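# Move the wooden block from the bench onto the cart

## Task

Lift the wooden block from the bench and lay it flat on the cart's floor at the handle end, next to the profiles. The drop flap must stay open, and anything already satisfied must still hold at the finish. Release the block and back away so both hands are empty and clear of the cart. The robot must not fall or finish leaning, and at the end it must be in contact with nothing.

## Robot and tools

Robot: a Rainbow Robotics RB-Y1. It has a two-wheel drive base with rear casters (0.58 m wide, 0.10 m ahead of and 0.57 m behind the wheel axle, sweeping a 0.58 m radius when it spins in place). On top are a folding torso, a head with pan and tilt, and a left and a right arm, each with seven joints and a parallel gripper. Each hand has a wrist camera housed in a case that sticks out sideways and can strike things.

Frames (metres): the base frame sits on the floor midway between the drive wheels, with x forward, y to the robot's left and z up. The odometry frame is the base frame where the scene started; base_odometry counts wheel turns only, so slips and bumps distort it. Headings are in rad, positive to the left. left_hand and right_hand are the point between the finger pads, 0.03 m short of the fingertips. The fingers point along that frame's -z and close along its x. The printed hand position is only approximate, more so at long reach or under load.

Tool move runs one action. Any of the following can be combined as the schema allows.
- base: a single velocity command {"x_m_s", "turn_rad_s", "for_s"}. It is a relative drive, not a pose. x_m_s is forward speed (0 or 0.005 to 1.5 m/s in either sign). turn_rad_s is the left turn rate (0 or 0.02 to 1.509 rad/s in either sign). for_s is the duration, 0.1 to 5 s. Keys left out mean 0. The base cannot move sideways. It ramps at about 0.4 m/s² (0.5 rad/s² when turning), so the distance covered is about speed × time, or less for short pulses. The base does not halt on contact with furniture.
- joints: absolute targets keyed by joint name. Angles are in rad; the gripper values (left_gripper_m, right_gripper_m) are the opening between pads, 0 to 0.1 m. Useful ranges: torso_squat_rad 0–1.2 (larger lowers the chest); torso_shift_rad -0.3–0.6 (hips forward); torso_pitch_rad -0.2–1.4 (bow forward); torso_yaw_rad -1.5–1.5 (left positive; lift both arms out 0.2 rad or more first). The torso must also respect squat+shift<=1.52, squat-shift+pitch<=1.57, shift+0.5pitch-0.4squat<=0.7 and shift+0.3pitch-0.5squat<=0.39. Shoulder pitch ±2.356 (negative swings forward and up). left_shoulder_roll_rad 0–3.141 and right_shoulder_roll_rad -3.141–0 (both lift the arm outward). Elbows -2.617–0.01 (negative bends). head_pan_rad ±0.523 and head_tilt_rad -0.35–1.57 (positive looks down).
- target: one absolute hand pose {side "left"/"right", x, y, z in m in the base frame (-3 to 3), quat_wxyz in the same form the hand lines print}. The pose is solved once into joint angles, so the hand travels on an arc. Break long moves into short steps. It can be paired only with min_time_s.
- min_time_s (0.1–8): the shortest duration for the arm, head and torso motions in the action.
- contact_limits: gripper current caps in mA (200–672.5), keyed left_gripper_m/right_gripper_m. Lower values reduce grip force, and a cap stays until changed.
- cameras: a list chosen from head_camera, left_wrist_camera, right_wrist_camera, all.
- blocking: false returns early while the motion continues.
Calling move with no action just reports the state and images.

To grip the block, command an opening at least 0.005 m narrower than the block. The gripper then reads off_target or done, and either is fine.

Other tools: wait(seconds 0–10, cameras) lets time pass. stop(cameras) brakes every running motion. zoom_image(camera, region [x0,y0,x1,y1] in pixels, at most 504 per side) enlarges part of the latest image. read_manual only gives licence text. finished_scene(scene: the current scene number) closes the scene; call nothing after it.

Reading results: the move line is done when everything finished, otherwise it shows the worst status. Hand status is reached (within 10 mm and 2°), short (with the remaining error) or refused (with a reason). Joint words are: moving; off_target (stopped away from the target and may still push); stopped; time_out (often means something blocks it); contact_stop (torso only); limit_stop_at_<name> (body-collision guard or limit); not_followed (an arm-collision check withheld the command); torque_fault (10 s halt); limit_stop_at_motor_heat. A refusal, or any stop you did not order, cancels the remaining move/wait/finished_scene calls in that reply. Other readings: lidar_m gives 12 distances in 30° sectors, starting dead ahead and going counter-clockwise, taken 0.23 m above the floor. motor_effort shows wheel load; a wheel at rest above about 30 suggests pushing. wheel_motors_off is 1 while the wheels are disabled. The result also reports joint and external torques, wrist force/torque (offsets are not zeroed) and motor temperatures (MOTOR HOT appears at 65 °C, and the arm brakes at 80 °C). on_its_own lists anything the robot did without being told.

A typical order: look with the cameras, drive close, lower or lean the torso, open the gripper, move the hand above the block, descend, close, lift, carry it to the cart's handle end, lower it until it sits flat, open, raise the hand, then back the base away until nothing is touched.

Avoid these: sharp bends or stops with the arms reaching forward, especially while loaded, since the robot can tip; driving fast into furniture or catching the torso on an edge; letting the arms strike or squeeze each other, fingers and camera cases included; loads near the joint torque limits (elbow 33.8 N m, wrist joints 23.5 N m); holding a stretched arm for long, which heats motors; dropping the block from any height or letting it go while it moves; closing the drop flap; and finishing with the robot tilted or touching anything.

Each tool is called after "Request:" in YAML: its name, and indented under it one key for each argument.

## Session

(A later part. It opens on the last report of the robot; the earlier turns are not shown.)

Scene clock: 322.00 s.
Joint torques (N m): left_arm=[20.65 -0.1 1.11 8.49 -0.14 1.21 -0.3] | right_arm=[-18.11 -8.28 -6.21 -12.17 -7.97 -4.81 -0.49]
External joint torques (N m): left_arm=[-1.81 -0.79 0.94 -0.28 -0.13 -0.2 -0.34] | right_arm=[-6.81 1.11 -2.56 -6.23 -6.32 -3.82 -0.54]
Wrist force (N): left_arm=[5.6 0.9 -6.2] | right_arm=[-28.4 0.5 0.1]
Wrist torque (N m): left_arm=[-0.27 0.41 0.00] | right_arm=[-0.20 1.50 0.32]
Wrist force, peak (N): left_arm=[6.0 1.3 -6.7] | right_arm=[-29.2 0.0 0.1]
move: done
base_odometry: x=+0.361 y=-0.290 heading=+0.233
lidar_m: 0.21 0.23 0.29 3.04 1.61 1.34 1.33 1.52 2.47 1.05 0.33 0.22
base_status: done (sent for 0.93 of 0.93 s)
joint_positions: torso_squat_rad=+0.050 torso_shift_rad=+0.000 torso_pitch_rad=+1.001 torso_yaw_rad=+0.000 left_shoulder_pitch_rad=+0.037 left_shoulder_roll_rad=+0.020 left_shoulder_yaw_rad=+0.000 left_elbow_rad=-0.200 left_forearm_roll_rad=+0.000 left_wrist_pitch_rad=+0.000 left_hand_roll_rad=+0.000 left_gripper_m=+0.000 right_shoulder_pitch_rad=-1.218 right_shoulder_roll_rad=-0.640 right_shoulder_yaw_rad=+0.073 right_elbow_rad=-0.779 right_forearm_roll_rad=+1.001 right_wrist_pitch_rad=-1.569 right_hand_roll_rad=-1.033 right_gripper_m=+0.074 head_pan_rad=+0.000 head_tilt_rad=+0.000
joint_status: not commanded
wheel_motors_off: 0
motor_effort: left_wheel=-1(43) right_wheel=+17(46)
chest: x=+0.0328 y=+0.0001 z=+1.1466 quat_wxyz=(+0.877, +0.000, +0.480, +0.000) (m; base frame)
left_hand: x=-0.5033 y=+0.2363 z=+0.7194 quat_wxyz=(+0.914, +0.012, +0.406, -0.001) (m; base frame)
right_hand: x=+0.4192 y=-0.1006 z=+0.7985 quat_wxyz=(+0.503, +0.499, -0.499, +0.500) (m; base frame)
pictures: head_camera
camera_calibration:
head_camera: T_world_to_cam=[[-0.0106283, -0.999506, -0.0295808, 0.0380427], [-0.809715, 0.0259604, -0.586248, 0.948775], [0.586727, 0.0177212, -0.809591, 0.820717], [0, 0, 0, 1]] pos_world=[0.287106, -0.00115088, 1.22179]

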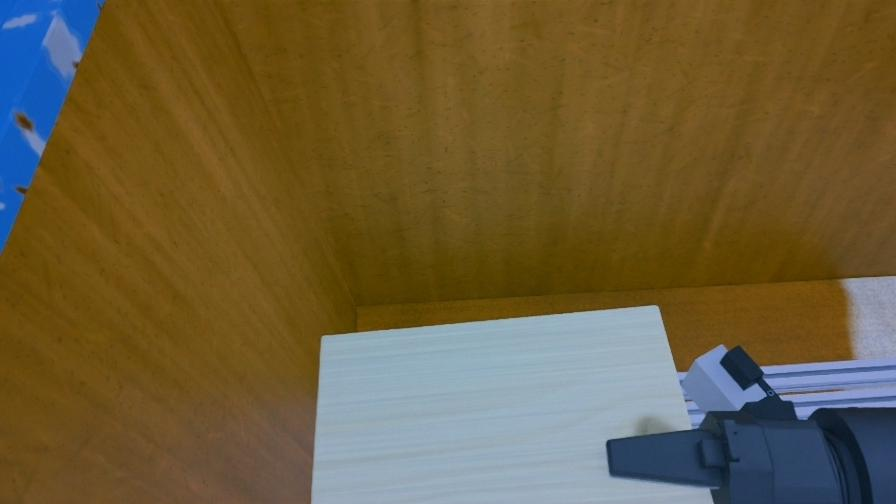

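Request:
move:
  base: {"x_m_s":-0.3,"for_s":1.2}

Request:
move:
  base: {"turn_rad_s":0.4,"for_s":1.25}

Request:
move:
  base: {"x_m_s":-0.25,"for_s":1.2}

Request:
move:
  base: {"turn_rad_s":-0.4,"for_s":1.19}
  cameras: ["head_camera"]

Scene clock: 329.73 s.
Joint torques (N m): left_arm=[20.43 -0.15 1.18 8.68 -0.2 1.18 -0.32] | right_arm=[-19.1 -8.46 -6.29 -11.92 -7.85 -4.82 -0.58]
External joint torques (N m): left_arm=[-2.02 -0.83 1.01 -0.1 -0.19 -0.22 -0.36] | right_arm=[-7.8 0.93 -2.65 -5.98 -6.2 -3.83 -0.63]
Wrist force (N): left_arm=[5.8 0.7 -6.0] | right_arm=[-28.3 0.7 -0.3]
Wrist torque (N m): left_arm=[-0.24 0.50 -0.02] | right_arm=[-0.19 1.56 0.32]
Wrist force, peak (N): left_arm=[5.9 1.0 -7.0] | right_arm=[-29.8 -1.6 -0.1]
move: done
base_odometry: x=+0.011 y=-0.374 heading=+0.234
lidar_m: 0.57 0.59 1.89 2.23 1.20 0.99 0.98 1.12 1.83 3.55 0.87 0.61
base_status: done (sent for 1.2 of 1.2 s)
joint_positions: torso_squat_rad=+0.050 torso_shift_rad=+0.000 torso_pitch_rad=+1.001 torso_yaw_rad=+0.000 left_shoulder_pitch_rad=+0.037 left_shoulder_roll_rad=+0.020 left_shoulder_yaw_rad=+0.000 left_elbow_rad=-0.200 left_forearm_roll_rad=+0.000 left_wrist_pitch_rad=+0.000 left_hand_roll_rad=+0.000 left_gripper_m=+0.000 right_shoulder_pitch_rad=-1.217 right_shoulder_roll_rad=-0.640 right_shoulder_yaw_rad=+0.073 right_elbow_rad=-0.779 right_forearm_roll_rad=+1.001 right_wrist_pitch_rad=-1.569 right_hand_roll_rad=-1.033 right_gripper_m=+0.074 head_pan_rad=+0.000 head_tilt_rad=+0.000
joint_status: not commanded
wheel_motors_off: 0
motor_effort: left_wheel=+9(38) right_wheel=-7(30)
chest: x=+0.0328 y=+0.0001 z=+1.1466 quat_wxyz=(+0.877, +0.000, +0.480, +0.000) (m; base frame)
left_hand: x=-0.5033 y=+0.2363 z=+0.7194 quat_wxyz=(+0.914, +0.012, +0.406, -0.001) (m; base frame)
right_hand: x=+0.4192 y=-0.1006 z=+0.7985 quat_wxyz=(+0.503, +0.499, -0.499, +0.500) (m; base frame)
pictures: none

Scene clock: 332.13 s.
Joint torques (N m): left_arm=[20.66 -0.38 1.21 8.52 -0.21 1.14 -0.28] | right_arm=[-18.77 -8.03 -6.27 -12.1 -7.98 -4.82 -0.59]
External joint torques (N m): left_arm=[-1.79 -1.06 1.04 -0.25 -0.2 -0.27 -0.32] | right_arm=[-7.47 1.36 -2.62 -6.16 -6.33 -3.83 -0.64]
Wrist force (N): left_arm=[6.2 0.8 -6.3] | right_arm=[-28.3 0.6 0.2]
Wrist torque (N m): left_arm=[-0.22 0.52 0.05] | right_arm=[-0.23 1.52 0.32]
Wrist force, peak (N): left_arm=[5.9 1.2 -7.1] | right_arm=[-29.4 0.1 -0.2]
move: done
base_odometry: x=+0.011 y=-0.374 heading=+0.740
lidar_m: 0.60 1.90 2.30 1.19 0.99 0.98 1.11 1.79 3.69 0.88 0.61 0.57
base_status: done (sent for 1.27 of 1.27 s)
joint_positions: torso_squat_rad=+0.050 torso_shift_rad=+0.000 torso_pitch_rad=+1.001 torso_yaw_rad=+0.000 left_shoulder_pitch_rad=+0.037 left_shoulder_roll_rad=+0.020 left_shoulder_yaw_rad=+0.000 left_elbow_rad=-0.200 left_forearm_roll_rad=+0.000 left_wrist_pitch_rad=+0.000 left_hand_roll_rad=+0.000 left_gripper_m=+0.000 right_shoulder_pitch_rad=-1.217 right_shoulder_roll_rad=-0.640 right_shoulder_yaw_rad=+0.073 right_elbow_rad=-0.779 right_forearm_roll_rad=+1.001 right_wrist_pitch_rad=-1.569 right_hand_roll_rad=-1.033 right_gripper_m=+0.074 head_pan_rad=+0.000 head_tilt_rad=+0.000
joint_status: not commanded
wheel_motors_off: 0
motor_effort: left_wheel=+0(43) right_wheel=+16(50)
chest: x=+0.0328 y=+0.0001 z=+1.1466 quat_wxyz=(+0.877, +0.000, +0.480, +0.000) (m; base frame)
left_hand: x=-0.5033 y=+0.2363 z=+0.7194 quat_wxyz=(+0.914, +0.012, +0.406, -0.001) (m; base frame)
right_hand: x=+0.4192 y=-0.1006 z=+0.7985 quat_wxyz=(+0.503, +0.499, -0.499, +0.500) (m; base frame)
pictures: none

Scene clock: 334.30 s.
Joint torques (N m): left_arm=[20.43 -0.28 1.18 8.69 -0.25 1.23 -0.22] | right_arm=[-18.77 -8.64 -6.71 -12.08 -7.97 -4.84 -0.46]
External joint torques (N m): left_arm=[-2.02 -0.96 1.01 -0.08 -0.24 -0.18 -0.26] | right_arm=[-7.47 0.76 -3.07 -6.13 -6.33 -3.85 -0.51]
Wrist force (N): left_arm=[5.3 0.8 -5.5] | right_arm=[-28.4 0.3 0.1]
Wrist torque (N m): left_arm=[-0.24 0.44 -0.04] | right_arm=[-0.23 1.60 0.33]
Wrist force, peak (N): left_arm=[5.5 1.1 -7.4] | right_arm=[-30.1 2.2 0.3]
move: done
base_odometry: x=-0.211 y=-0.576 heading=+0.741
lidar_m: 0.87 2.19 1.77 0.92 0.75 0.75 0.85 1.38 4.18 2.18 0.90 0.84
base_status: done (sent for 1.2 of 1.2 s)
joint_positions: torso_squat_rad=+0.050 torso_shift_rad=+0.000 torso_pitch_rad=+1.001 torso_yaw_rad=+0.000 left_shoulder_pitch_rad=+0.037 left_shoulder_roll_rad=+0.020 left_shoulder_yaw_rad=+0.000 left_elbow_rad=-0.200 left_forearm_roll_rad=+0.000 left_wrist_pitch_rad=+0.000 left_hand_roll_rad=+0.000 left_gripper_m=+0.000 right_shoulder_pitch_rad=-1.217 right_shoulder_roll_rad=-0.640 right_shoulder_yaw_rad=+0.073 right_elbow_rad=-0.779 right_forearm_roll_rad=+1.001 right_wrist_pitch_rad=-1.569 right_hand_roll_rad=-1.033 right_gripper_m=+0.074 head_pan_rad=+0.000 head_tilt_rad=+0.000
joint_status: not commanded
wheel_motors_off: 0
motor_effort: left_wheel=+11(39) right_wheel=-8(31)
chest: x=+0.0327 y=+0.0001 z=+1.1466 quat_wxyz=(+0.877, +0.000, +0.480, +0.000) (m; base frame)
left_hand: x=-0.5033 y=+0.2363 z=+0.7194 quat_wxyz=(+0.914, +0.012, +0.406, -0.001) (m; base frame)
right_hand: x=+0.4192 y=-0.1006 z=+0.7985 quat_wxyz=(+0.503, +0.499, -0.499, +0.500) (m; base frame)
pictures: none

Scene clock: 336.67 s.
Joint torques (N m): left_arm=[20.5 -0.27 1.1 8.62 -0.16 1.17 -0.17] | right_arm=[-18.92 -8.14 -6.48 -12.1 -7.92 -4.77 -0.51]
External joint torques (N m): left_arm=[-1.96 -0.95 0.93 -0.16 -0.15 -0.24 -0.21] | right_arm=[-7.63 1.26 -2.83 -6.16 -6.27 -3.78 -0.56]
Wrist force (N): left_arm=[5.5 1.0 -6.0] | right_arm=[-28.4 0.2 -0.4]
Wrist torque (N m): left_arm=[-0.25 0.46 0.01] | right_arm=[-0.19 1.55 0.32]
Wrist force, peak (N): left_arm=[6.3 0.3 -6.7] | right_arm=[-29.4 0.5 -1.6]
move: done
base_odometry: x=-0.211 y=-0.576 heading=+0.261
lidar_m: 0.83 0.87 3.41 1.64 0.90 0.76 0.75 0.87 1.48 3.86 1.22 0.88
base_status: done (sent for 1.2 of 1.2 s)
joint_positions: torso_squat_rad=+0.050 torso_shift_rad=+0.000 torso_pitch_rad=+1.001 torso_yaw_rad=+0.000 left_shoulder_pitch_rad=+0.037 left_shoulder_roll_rad=+0.020 left_shoulder_yaw_rad=+0.000 left_elbow_rad=-0.200 left_forearm_roll_rad=+0.000 left_wrist_pitch_rad=+0.000 left_hand_roll_rad=+0.000 left_gripper_m=+0.000 right_shoulder_pitch_rad=-1.217 right_shoulder_roll_rad=-0.640 right_shoulder_yaw_rad=+0.073 right_elbow_rad=-0.779 right_forearm_roll_rad=+1.001 right_wrist_pitch_rad=-1.569 right_hand_roll_rad=-1.033 right_gripper_m=+0.074 head_pan_rad=+0.000 head_tilt_rad=+0.000
joint_status: not commanded
wheel_motors_off: 0
motor_effort: left_wheel=+18(41) right_wheel=-2(32)
chest: x=+0.0327 y=+0.0001 z=+1.1466 quat_wxyz=(+0.877, +0.000, +0.480, +0.000) (m; base frame)
left_hand: x=-0.5033 y=+0.2363 z=+0.7194 quat_wxyz=(+0.914, +0.012, +0.406, -0.001) (m; base frame)
right_hand: x=+0.4192 y=-0.1007 z=+0.7985 quat_wxyz=(+0.503, +0.499, -0.499, +0.500) (m; base frame)
pictures: head_camera
camera_calibration:
head_camera: T_world_to_cam=[[-0.0105684, -0.999504, -0.029661, 0.0380222], [-0.809669, 0.0259604, -0.586313, 0.948762], [0.586792, 0.0178192, -0.809542, 0.820698], [0, 0, 0, 1]] pos_world=[0.287006, -0.00125112, 1.22179]

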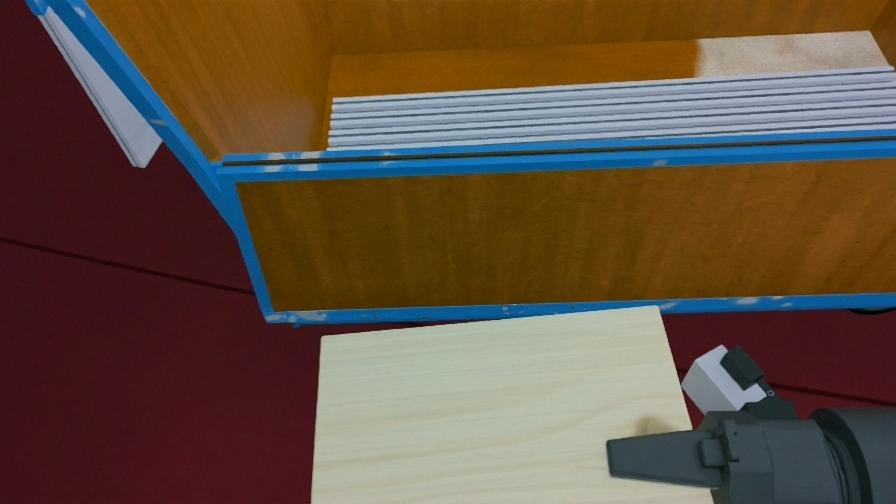

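Request:
move:
  base: {"x_m_s":0.3,"for_s":1.767}

Request:
move:
  target: {"side":"right","x":0.45,"y":0.04,"z":0.79,"quat_wxyz":[0.5136,0.486,-0.5136,0.486]}
  min_time_s: 1.5
  cameras: ["head_camera"]

Scene clock: 346.27 s.
Joint torques (N m): left_arm=[20.81 -0.13 1.27 8.8 -0.2 1.23 -0.21] | right_arm=[-18.94 -7.92 -6.55 -11.96 -7.82 -4.84 -0.48]
External joint torques (N m): left_arm=[-1.65 -0.81 1.1 0.02 -0.19 -0.18 -0.25] | right_arm=[-7.64 1.47 -2.91 -6.02 -6.17 -3.87 -0.53]
Wrist force (N): left_arm=[6.1 1.1 -6.2] | right_arm=[-27.5 0.9 0.0]
Wrist torque (N m): left_arm=[-0.27 0.55 -0.02] | right_arm=[-0.25 1.60 0.33]
Wrist force, peak (N): left_arm=[6.5 1.8 -6.5] | right_arm=[-30.1 -2.0 -0.3]
move: done
base_odometry: x=+0.301 y=-0.439 heading=+0.261
lidar_m: 0.31 0.32 0.44 2.73 1.51 1.28 1.27 1.47 2.46 2.77 0.46 0.33
base_status: done (sent for 1.77 of 1.77 s)
joint_positions: torso_squat_rad=+0.050 torso_shift_rad=+0.000 torso_pitch_rad=+1.001 torso_yaw_rad=+0.000 left_shoulder_pitch_rad=+0.037 left_shoulder_roll_rad=+0.020 left_shoulder_yaw_rad=+0.000 left_elbow_rad=-0.200 left_forearm_roll_rad=+0.000 left_wrist_pitch_rad=+0.000 left_hand_roll_rad=+0.000 left_gripper_m=+0.000 right_shoulder_pitch_rad=-1.217 right_shoulder_roll_rad=-0.640 right_shoulder_yaw_rad=+0.074 right_elbow_rad=-0.779 right_forearm_roll_rad=+1.001 right_wrist_pitch_rad=-1.569 right_hand_roll_rad=-1.033 right_gripper_m=+0.074 head_pan_rad=+0.000 head_tilt_rad=+0.000
joint_status: not commanded
wheel_motors_off: 0
motor_effort: left_wheel=-3(47) right_wheel=+2(35)
chest: x=+0.0328 y=+0.0001 z=+1.1465 quat_wxyz=(+0.877, +0.000, +0.480, +0.000) (m; base frame)
left_hand: x=-0.5032 y=+0.2363 z=+0.7194 quat_wxyz=(+0.914, +0.012, +0.406, -0.001) (m; base frame)
right_hand: x=+0.4192 y=-0.1007 z=+0.7984 quat_wxyz=(+0.503, +0.499, -0.499, +0.500) (m; base frame)
pictures: none

Scene clock: 348.10 s.
Joint torques (N m): left_arm=[20.9 -0.18 0.99 8.63 -0.18 1.27 -0.28] | right_arm=[-25.67 2.14 -5.05 -14.28 -7.38 -5.06 -0.17]
External joint torques (N m): left_arm=[-1.56 -0.86 0.82 -0.15 -0.17 -0.13 -0.32] | right_arm=[-10.88 5.64 -2.75 -7.24 -5.85 -4.03 -0.22]
Wrist force (N): left_arm=[6.3 0.7 -5.6] | right_arm=[-28.4 0.4 -0.1]
Wrist torque (N m): left_arm=[-0.25 0.50 -0.03] | right_arm=[-0.23 1.55 0.15]
Wrist force, peak (N): left_arm=[6.9 1.5 -6.6] | right_arm=[-29.5 0.4 0.1]
move: done
base_odometry: x=+0.301 y=-0.439 heading=+0.261
lidar_m: 0.30 0.32 0.43 2.74 1.52 1.27 1.26 1.47 2.47 2.78 0.45 0.33
base_status: not commanded
joint_positions: torso_squat_rad=+0.050 torso_shift_rad=+0.000 torso_pitch_rad=+1.001 torso_yaw_rad=+0.000 left_shoulder_pitch_rad=+0.037 left_shoulder_roll_rad=+0.020 left_shoulder_yaw_rad=+0.000 left_elbow_rad=-0.200 left_forearm_roll_rad=+0.000 left_wrist_pitch_rad=+0.000 left_hand_roll_rad=+0.000 left_gripper_m=+0.000 right_shoulder_pitch_rad=-1.387 right_shoulder_roll_rad=-0.390 right_shoulder_yaw_rad=+0.147 right_elbow_rad=-0.677 right_forearm_roll_rad=+1.089 right_wrist_pitch_rad=-1.300 right_hand_roll_rad=-1.009 right_gripper_m=+0.074 head_pan_rad=+0.000 head_tilt_rad=+0.000
joint_status: all done
wheel_motors_off: 0
motor_effort: left_wheel=-3(4) right_wheel=+3(5)
chest: x=+0.0328 y=+0.0001 z=+1.1465 quat_wxyz=(+0.877, +0.000, +0.480, +0.000) (m; base frame)
left_hand: x=-0.5032 y=+0.2363 z=+0.7194 quat_wxyz=(+0.914, +0.012, +0.406, -0.001) (m; base frame)
right_hand: x=+0.4489 y=+0.0389 z=+0.7882 quat_wxyz=(+0.517, +0.484, -0.512, +0.486) (m; base frame)
right_hand_status: reached (checked arc, planned for 1.5 s): 2 mm and 0.5 deg off.
pictures: head_camera
camera_calibration:
head_camera: T_world_to_cam=[[-0.0105726, -0.999504, -0.0296585, 0.0380214], [-0.80975, 0.0259599, -0.5862, 0.948729], [0.586679, 0.0178184, -0.809623, 0.820772], [0, 0, 0, 1]] pos_world=[0.287106, -0.00125112, 1.22179]

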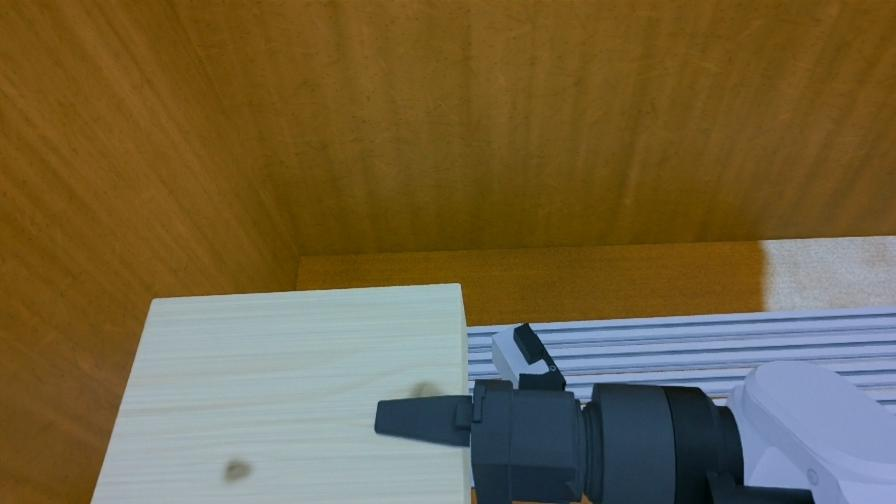

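Request:
move:
  joints: {"torso_squat_rad":0.4,"torso_shift_rad":0.2,"torso_pitch_rad":1.1,"right_hand_roll_rad":-0.91}
  min_time_s: 2.0

Request:
move:
  target: {"side":"right","x":0.53,"y":0.05,"z":0.63,"quat_wxyz":[0.5136,0.486,-0.5136,0.486]}
  min_time_s: 1.2

Request:
move:
  joints: {"torso_squat_rad":0.62,"torso_shift_rad":0.31,"torso_pitch_rad":1.15,"head_tilt_rad":0.4}
  min_time_s: 1.5
  cameras: ["head_camera"]

Scene clock: 352.87 s.
Joint torques (N m): left_arm=[22.23 -0.03 1.02 9.31 -0.24 1.4 -0.25] | right_arm=[-22.86 2.81 -4.64 -14.03 -7.24 -5.76 0]
External joint torques (N m): left_arm=[-1.73 -0.67 0.85 -0.06 -0.23 -0.15 -0.29] | right_arm=[-10.11 5.51 -2.75 -7.4 -5.82 -4.57 -0.05]
Wrist force (N): left_arm=[6.0 1.3 -5.7] | right_arm=[-28.1 0.4 -0.2]
Wrist torque (N m): left_arm=[-0.31 0.46 -0.01] | right_arm=[-0.18 1.58 0.14]
Wrist force, peak (N): left_arm=[7.4 1.1 -5.3] | right_arm=[-29.8 -0.1 -0.4]
move: done
base_odometry: x=+0.301 y=-0.439 heading=+0.261
lidar_m: 0.31 0.33 0.44 2.74 1.52 1.27 1.27 1.48 2.47 2.77 0.46 0.32
base_status: not commanded
joint_positions: torso_squat_rad=+0.400 torso_shift_rad=+0.200 torso_pitch_rad=+1.101 torso_yaw_rad=+0.000 left_shoulder_pitch_rad=+0.037 left_shoulder_roll_rad=+0.020 left_shoulder_yaw_rad=+0.000 left_elbow_rad=-0.200 left_forearm_roll_rad=+0.000 left_wrist_pitch_rad=+0.000 left_hand_roll_rad=+0.000 left_gripper_m=+0.000 right_shoulder_pitch_rad=-1.387 right_shoulder_roll_rad=-0.390 right_shoulder_yaw_rad=+0.147 right_elbow_rad=-0.677 right_forearm_roll_rad=+1.089 right_wrist_pitch_rad=-1.299 right_hand_roll_rad=-0.910 right_gripper_m=+0.074 head_pan_rad=+0.000 head_tilt_rad=+0.000
joint_status: all done
wheel_motors_off: 0
motor_effort: left_wheel=-3(5) right_wheel=+0(6)
chest: x=+0.1763 y=+0.0001 z=+1.0524 quat_wxyz=(+0.852, +0.000, +0.523, +0.000) (m; base frame)
left_hand: x=-0.3997 y=+0.2363 z=+0.6810 quat_wxyz=(+0.892, +0.012, +0.451, -0.001) (m; base frame)
right_hand: x=+0.5546 y=+0.0389 z=+0.6543 quat_wxyz=(+0.519, +0.483, -0.510, +0.488) (m; base frame)
pictures: none

Scene clock: 354.40 s.
Joint torques (N m): left_arm=[22.23 -0.41 1.07 9.17 -0.16 1.45 -0.25] | right_arm=[-21.55 5.47 -5.21 -12.33 -6.36 -6.72 -0.14]
External joint torques (N m): left_arm=[-1.72 -1.04 0.9 -0.2 -0.14 -0.1 -0.29] | right_arm=[-9.3 7.13 -3.85 -6.5 -5.11 -5.32 -0.19]
Wrist force (N): left_arm=[6.0 1.0 -5.5] | right_arm=[-28.7 0.3 -0.8]
Wrist torque (N m): left_arm=[-0.22 0.48 0.01] | right_arm=[-0.15 1.52 0.11]
Wrist force, peak (N): left_arm=[6.5 0.8 -6.5] | right_arm=[-29.4 0.3 -0.3]
move: done
base_odometry: x=+0.301 y=-0.439 heading=+0.261
lidar_m: 0.30 0.32 0.44 2.74 1.51 1.27 1.27 1.47 2.45 2.76 0.47 0.34
base_status: not commanded
joint_positions: torso_squat_rad=+0.400 torso_shift_rad=+0.200 torso_pitch_rad=+1.101 torso_yaw_rad=+0.000 left_shoulder_pitch_rad=+0.037 left_shoulder_roll_rad=+0.020 left_shoulder_yaw_rad=+0.000 left_elbow_rad=-0.200 left_forearm_roll_rad=+0.000 left_wrist_pitch_rad=+0.000 left_hand_roll_rad=+0.000 left_gripper_m=+0.000 right_shoulder_pitch_rad=-1.411 right_shoulder_roll_rad=-0.335 right_shoulder_yaw_rad=+0.144 right_elbow_rad=-0.503 right_forearm_roll_rad=+1.081 right_wrist_pitch_rad=-1.329 right_hand_roll_rad=-0.759 right_gripper_m=+0.074 head_pan_rad=+0.000 head_tilt_rad=+0.000
joint_status: all done
wheel_motors_off: 0
motor_effort: left_wheel=-2(3) right_wheel=+0(2)
chest: x=+0.1763 y=+0.0001 z=+1.0524 quat_wxyz=(+0.852, +0.000, +0.523, +0.000) (m; base frame)
left_hand: x=-0.3997 y=+0.2363 z=+0.6810 quat_wxyz=(+0.892, +0.012, +0.451, -0.001) (m; base frame)
right_hand: x=+0.5286 y=+0.0488 z=+0.6288 quat_wxyz=(+0.519, +0.482, -0.511, +0.487) (m; base frame)
right_hand_status: reached (checked arc, planned for 1.2 s): 2 mm and 0.8 deg off.
pictures: none

Scene clock: 356.20 s.
Joint torques (N m): left_arm=[22.41 -0.19 1.18 9.68 -0.13 1.36 -0.25] | right_arm=[-19.84 5.49 -5.13 -12.03 -6.05 -7.17 -0.07]
External joint torques (N m): left_arm=[-2.2 -0.79 1 0.05 -0.11 -0.24 -0.3] | right_arm=[-8.69 6.71 -3.96 -6.48 -4.88 -5.71 -0.13]
Wrist force (N): left_arm=[6.5 1.6 -5.4] | right_arm=[-28.7 -1.2 -0.2]
Wrist torque (N m): left_arm=[-0.34 0.51 -0.01] | right_arm=[-0.25 1.52 0.16]
Wrist force, peak (N): left_arm=[6.4 1.4 -5.9] | right_arm=[-29.8 -1.3 -0.2]
move: done
base_odometry: x=+0.301 y=-0.439 heading=+0.261
lidar_m: 0.31 0.32 0.45 2.74 1.52 1.27 1.28 1.47 2.45 2.78 0.46 0.33
base_status: not commanded
joint_positions: torso_squat_rad=+0.620 torso_shift_rad=+0.310 torso_pitch_rad=+1.151 torso_yaw_rad=+0.000 left_shoulder_pitch_rad=+0.037 left_shoulder_roll_rad=+0.020 left_shoulder_yaw_rad=+0.000 left_elbow_rad=-0.200 left_forearm_roll_rad=+0.000 left_wrist_pitch_rad=+0.000 left_hand_roll_rad=+0.000 left_gripper_m=+0.000 right_shoulder_pitch_rad=-1.411 right_shoulder_roll_rad=-0.335 right_shoulder_yaw_rad=+0.144 right_elbow_rad=-0.503 right_forearm_roll_rad=+1.081 right_wrist_pitch_rad=-1.329 right_hand_roll_rad=-0.759 right_gripper_m=+0.074 head_pan_rad=+0.000 head_tilt_rad=+0.400
joint_status: all done
wheel_motors_off: 0
motor_effort: left_wheel=+1(2) right_wheel=-2(5)
chest: x=+0.2286 y=+0.0001 z=+0.9491 quat_wxyz=(+0.839, +0.000, +0.544, +0.000) (m; base frame)
left_hand: x=-0.3653 y=+0.2363 z=+0.6069 quat_wxyz=(+0.881, +0.012, +0.473, -0.001) (m; base frame)
right_hand: x=+0.5594 y=+0.0488 z=+0.5085 quat_wxyz=(+0.531, +0.494, -0.498, +0.475) (m; base frame)
pictures: head_camera
camera_calibration:
head_camera: T_world_to_cam=[[-0.0246198, -0.999503, -0.0196675, 0.0293438], [-0.996723, 0.0260582, -0.0765798, 0.547903], [0.0770543, 0.0177176, -0.996869, 0.920127], [0, 0, 0, 1]] pos_world=[0.475931, -0.00125058, 0.959782]

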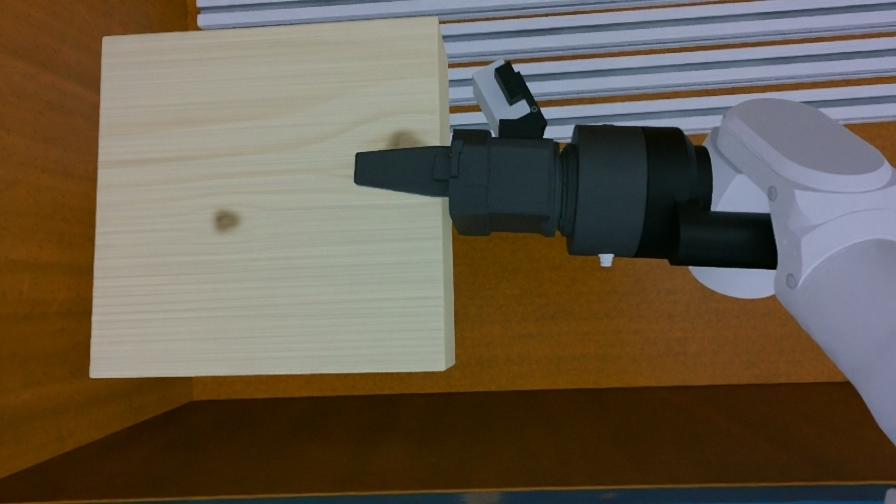

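Request:
move:
  target: {"side":"right","x":0.50,"y":-0.02,"z":0.54,"quat_wxyz":[0.51,0.49,-0.51,0.49]}
  min_time_s: 1.2

Request:
move:
  joints: {"right_shoulder_yaw_rad":0.75,"right_forearm_roll_rad":0.45,"right_shoulder_roll_rad":-0.55}
  min_time_s: 1.5
  cameras: ["head_camera"]

Scene clock: 370.47 s.
Joint torques (N m): left_arm=[22.5 -0.41 0.99 9.55 -0.18 1.47 -0.2] | right_arm=[-8.84 2.79 -3.14 -13.48 -7.19 -5.62 -0.57]
External joint torques (N m): left_arm=[-2.11 -1.02 0.82 -0.07 -0.17 -0.13 -0.24] | right_arm=[-3.8 6.53 -1.06 -6.88 -5.75 -4.43 -0.62]
Wrist force (N): left_arm=[5.6 0.5 -5.3] | right_arm=[-29.0 0.3 0.1]
Wrist torque (N m): left_arm=[-0.18 0.40 -0.03] | right_arm=[-0.27 1.53 0.33]
Wrist force, peak (N): left_arm=[7.1 1.4 -5.4] | right_arm=[-31.7 0.0 3.5]
move: done
base_odometry: x=+0.301 y=-0.439 heading=+0.262
lidar_m: 0.29 0.31 0.42 2.72 1.52 1.28 1.26 1.47 2.46 2.76 0.44 0.32
base_status: not commanded
joint_positions: torso_squat_rad=+0.620 torso_shift_rad=+0.310 torso_pitch_rad=+1.151 torso_yaw_rad=+0.000 left_shoulder_pitch_rad=+0.037 left_shoulder_roll_rad=+0.020 left_shoulder_yaw_rad=+0.000 left_elbow_rad=-0.200 left_forearm_roll_rad=+0.000 left_wrist_pitch_rad=+0.000 left_hand_roll_rad=+0.000 left_gripper_m=+0.000 right_shoulder_pitch_rad=-0.994 right_shoulder_roll_rad=-0.488 right_shoulder_yaw_rad=+0.124 right_elbow_rad=-1.129 right_forearm_roll_rad=+1.060 right_wrist_pitch_rad=-1.315 right_hand_roll_rad=-0.910 right_gripper_m=+0.074 head_pan_rad=+0.000 head_tilt_rad=+0.400
joint_status: all done
wheel_motors_off: 0
motor_effort: left_wheel=+3(5) right_wheel=-5(22)
chest: x=+0.2285 y=+0.0002 z=+0.9493 quat_wxyz=(+0.839, +0.000, +0.544, +0.000) (m; base frame)
left_hand: x=-0.3653 y=+0.2363 z=+0.6068 quat_wxyz=(+0.881, +0.012, +0.473, -0.001) (m; base frame)
right_hand: x=+0.4998 y=-0.0210 z=+0.5393 quat_wxyz=(+0.509, +0.490, -0.510, +0.490) (m; base frame)
right_hand_status: reached (checked arc, planned for 1.2 s): 1 mm and 0.1 deg off.
pictures: none

Scene clock: 372.57 s.
Joint torques (N m): left_arm=[22.72 -0.06 1.26 9.31 -0.18 1.45 -0.22] | right_arm=[-6.12 5.8 -0.93 -16.07 -3.4 -7.64 -0.24]
External joint torques (N m): left_arm=[-1.88 -0.66 1.09 -0.32 -0.17 -0.15 -0.27] | right_arm=[-3.54 6.55 0.11 -9.7 -2.76 -6.07 -0.29]
Wrist force (N): left_arm=[6.4 0.9 -5.1] | right_arm=[-24.2 -11.7 10.1]
Wrist torque (N m): left_arm=[-0.24 0.48 0.05] | right_arm=[-0.86 1.33 -0.05]
Wrist force, peak (N): left_arm=[6.6 1.2 -5.9] | right_arm=[-26.4 -55.9 21.6]
move: done
base_odometry: x=+0.301 y=-0.439 heading=+0.261
lidar_m: 0.11 0.12 0.14 0.26 1.52 1.27 1.26 1.46 2.46 2.78 0.25 0.15
base_status: not commanded
joint_positions: torso_squat_rad=+0.620 torso_shift_rad=+0.310 torso_pitch_rad=+1.151 torso_yaw_rad=+0.000 left_shoulder_pitch_rad=+0.037 left_shoulder_roll_rad=+0.020 left_shoulder_yaw_rad=+0.000 left_elbow_rad=-0.200 left_forearm_roll_rad=+0.000 left_wrist_pitch_rad=+0.000 left_hand_roll_rad=+0.000 left_gripper_m=+0.000 right_shoulder_pitch_rad=-0.994 right_shoulder_roll_rad=-0.551 right_shoulder_yaw_rad=+0.750 right_elbow_rad=-1.129 right_forearm_roll_rad=+0.451 right_wrist_pitch_rad=-1.315 right_hand_roll_rad=-0.910 right_gripper_m=+0.074 head_pan_rad=+0.000 head_tilt_rad=+0.400
joint_status: all done
wheel_motors_off: 0
motor_effort: left_wheel=+4(44) right_wheel=-3(26)
chest: x=+0.2285 y=+0.0001 z=+0.9492 quat_wxyz=(+0.839, +0.000, +0.544, +0.000) (m; base frame)
left_hand: x=-0.3653 y=+0.2363 z=+0.6068 quat_wxyz=(+0.881, +0.012, +0.473, -0.001) (m; base frame)
right_hand: x=+0.3797 y=+0.0430 z=+0.5938 quat_wxyz=(+0.470, +0.713, -0.417, +0.312) (m; base frame)
pictures: head_camera
camera_calibration:
head_camera: T_world_to_cam=[[-0.0246198, -0.999505, -0.0195745, 0.0292562], [-0.9967, 0.0260563, -0.0768811, 0.548096], [0.0773531, 0.0176171, -0.996848, 0.92017], [0, 0, 0, 1]] pos_world=[0.47583, -0.00125033, 0.959981]

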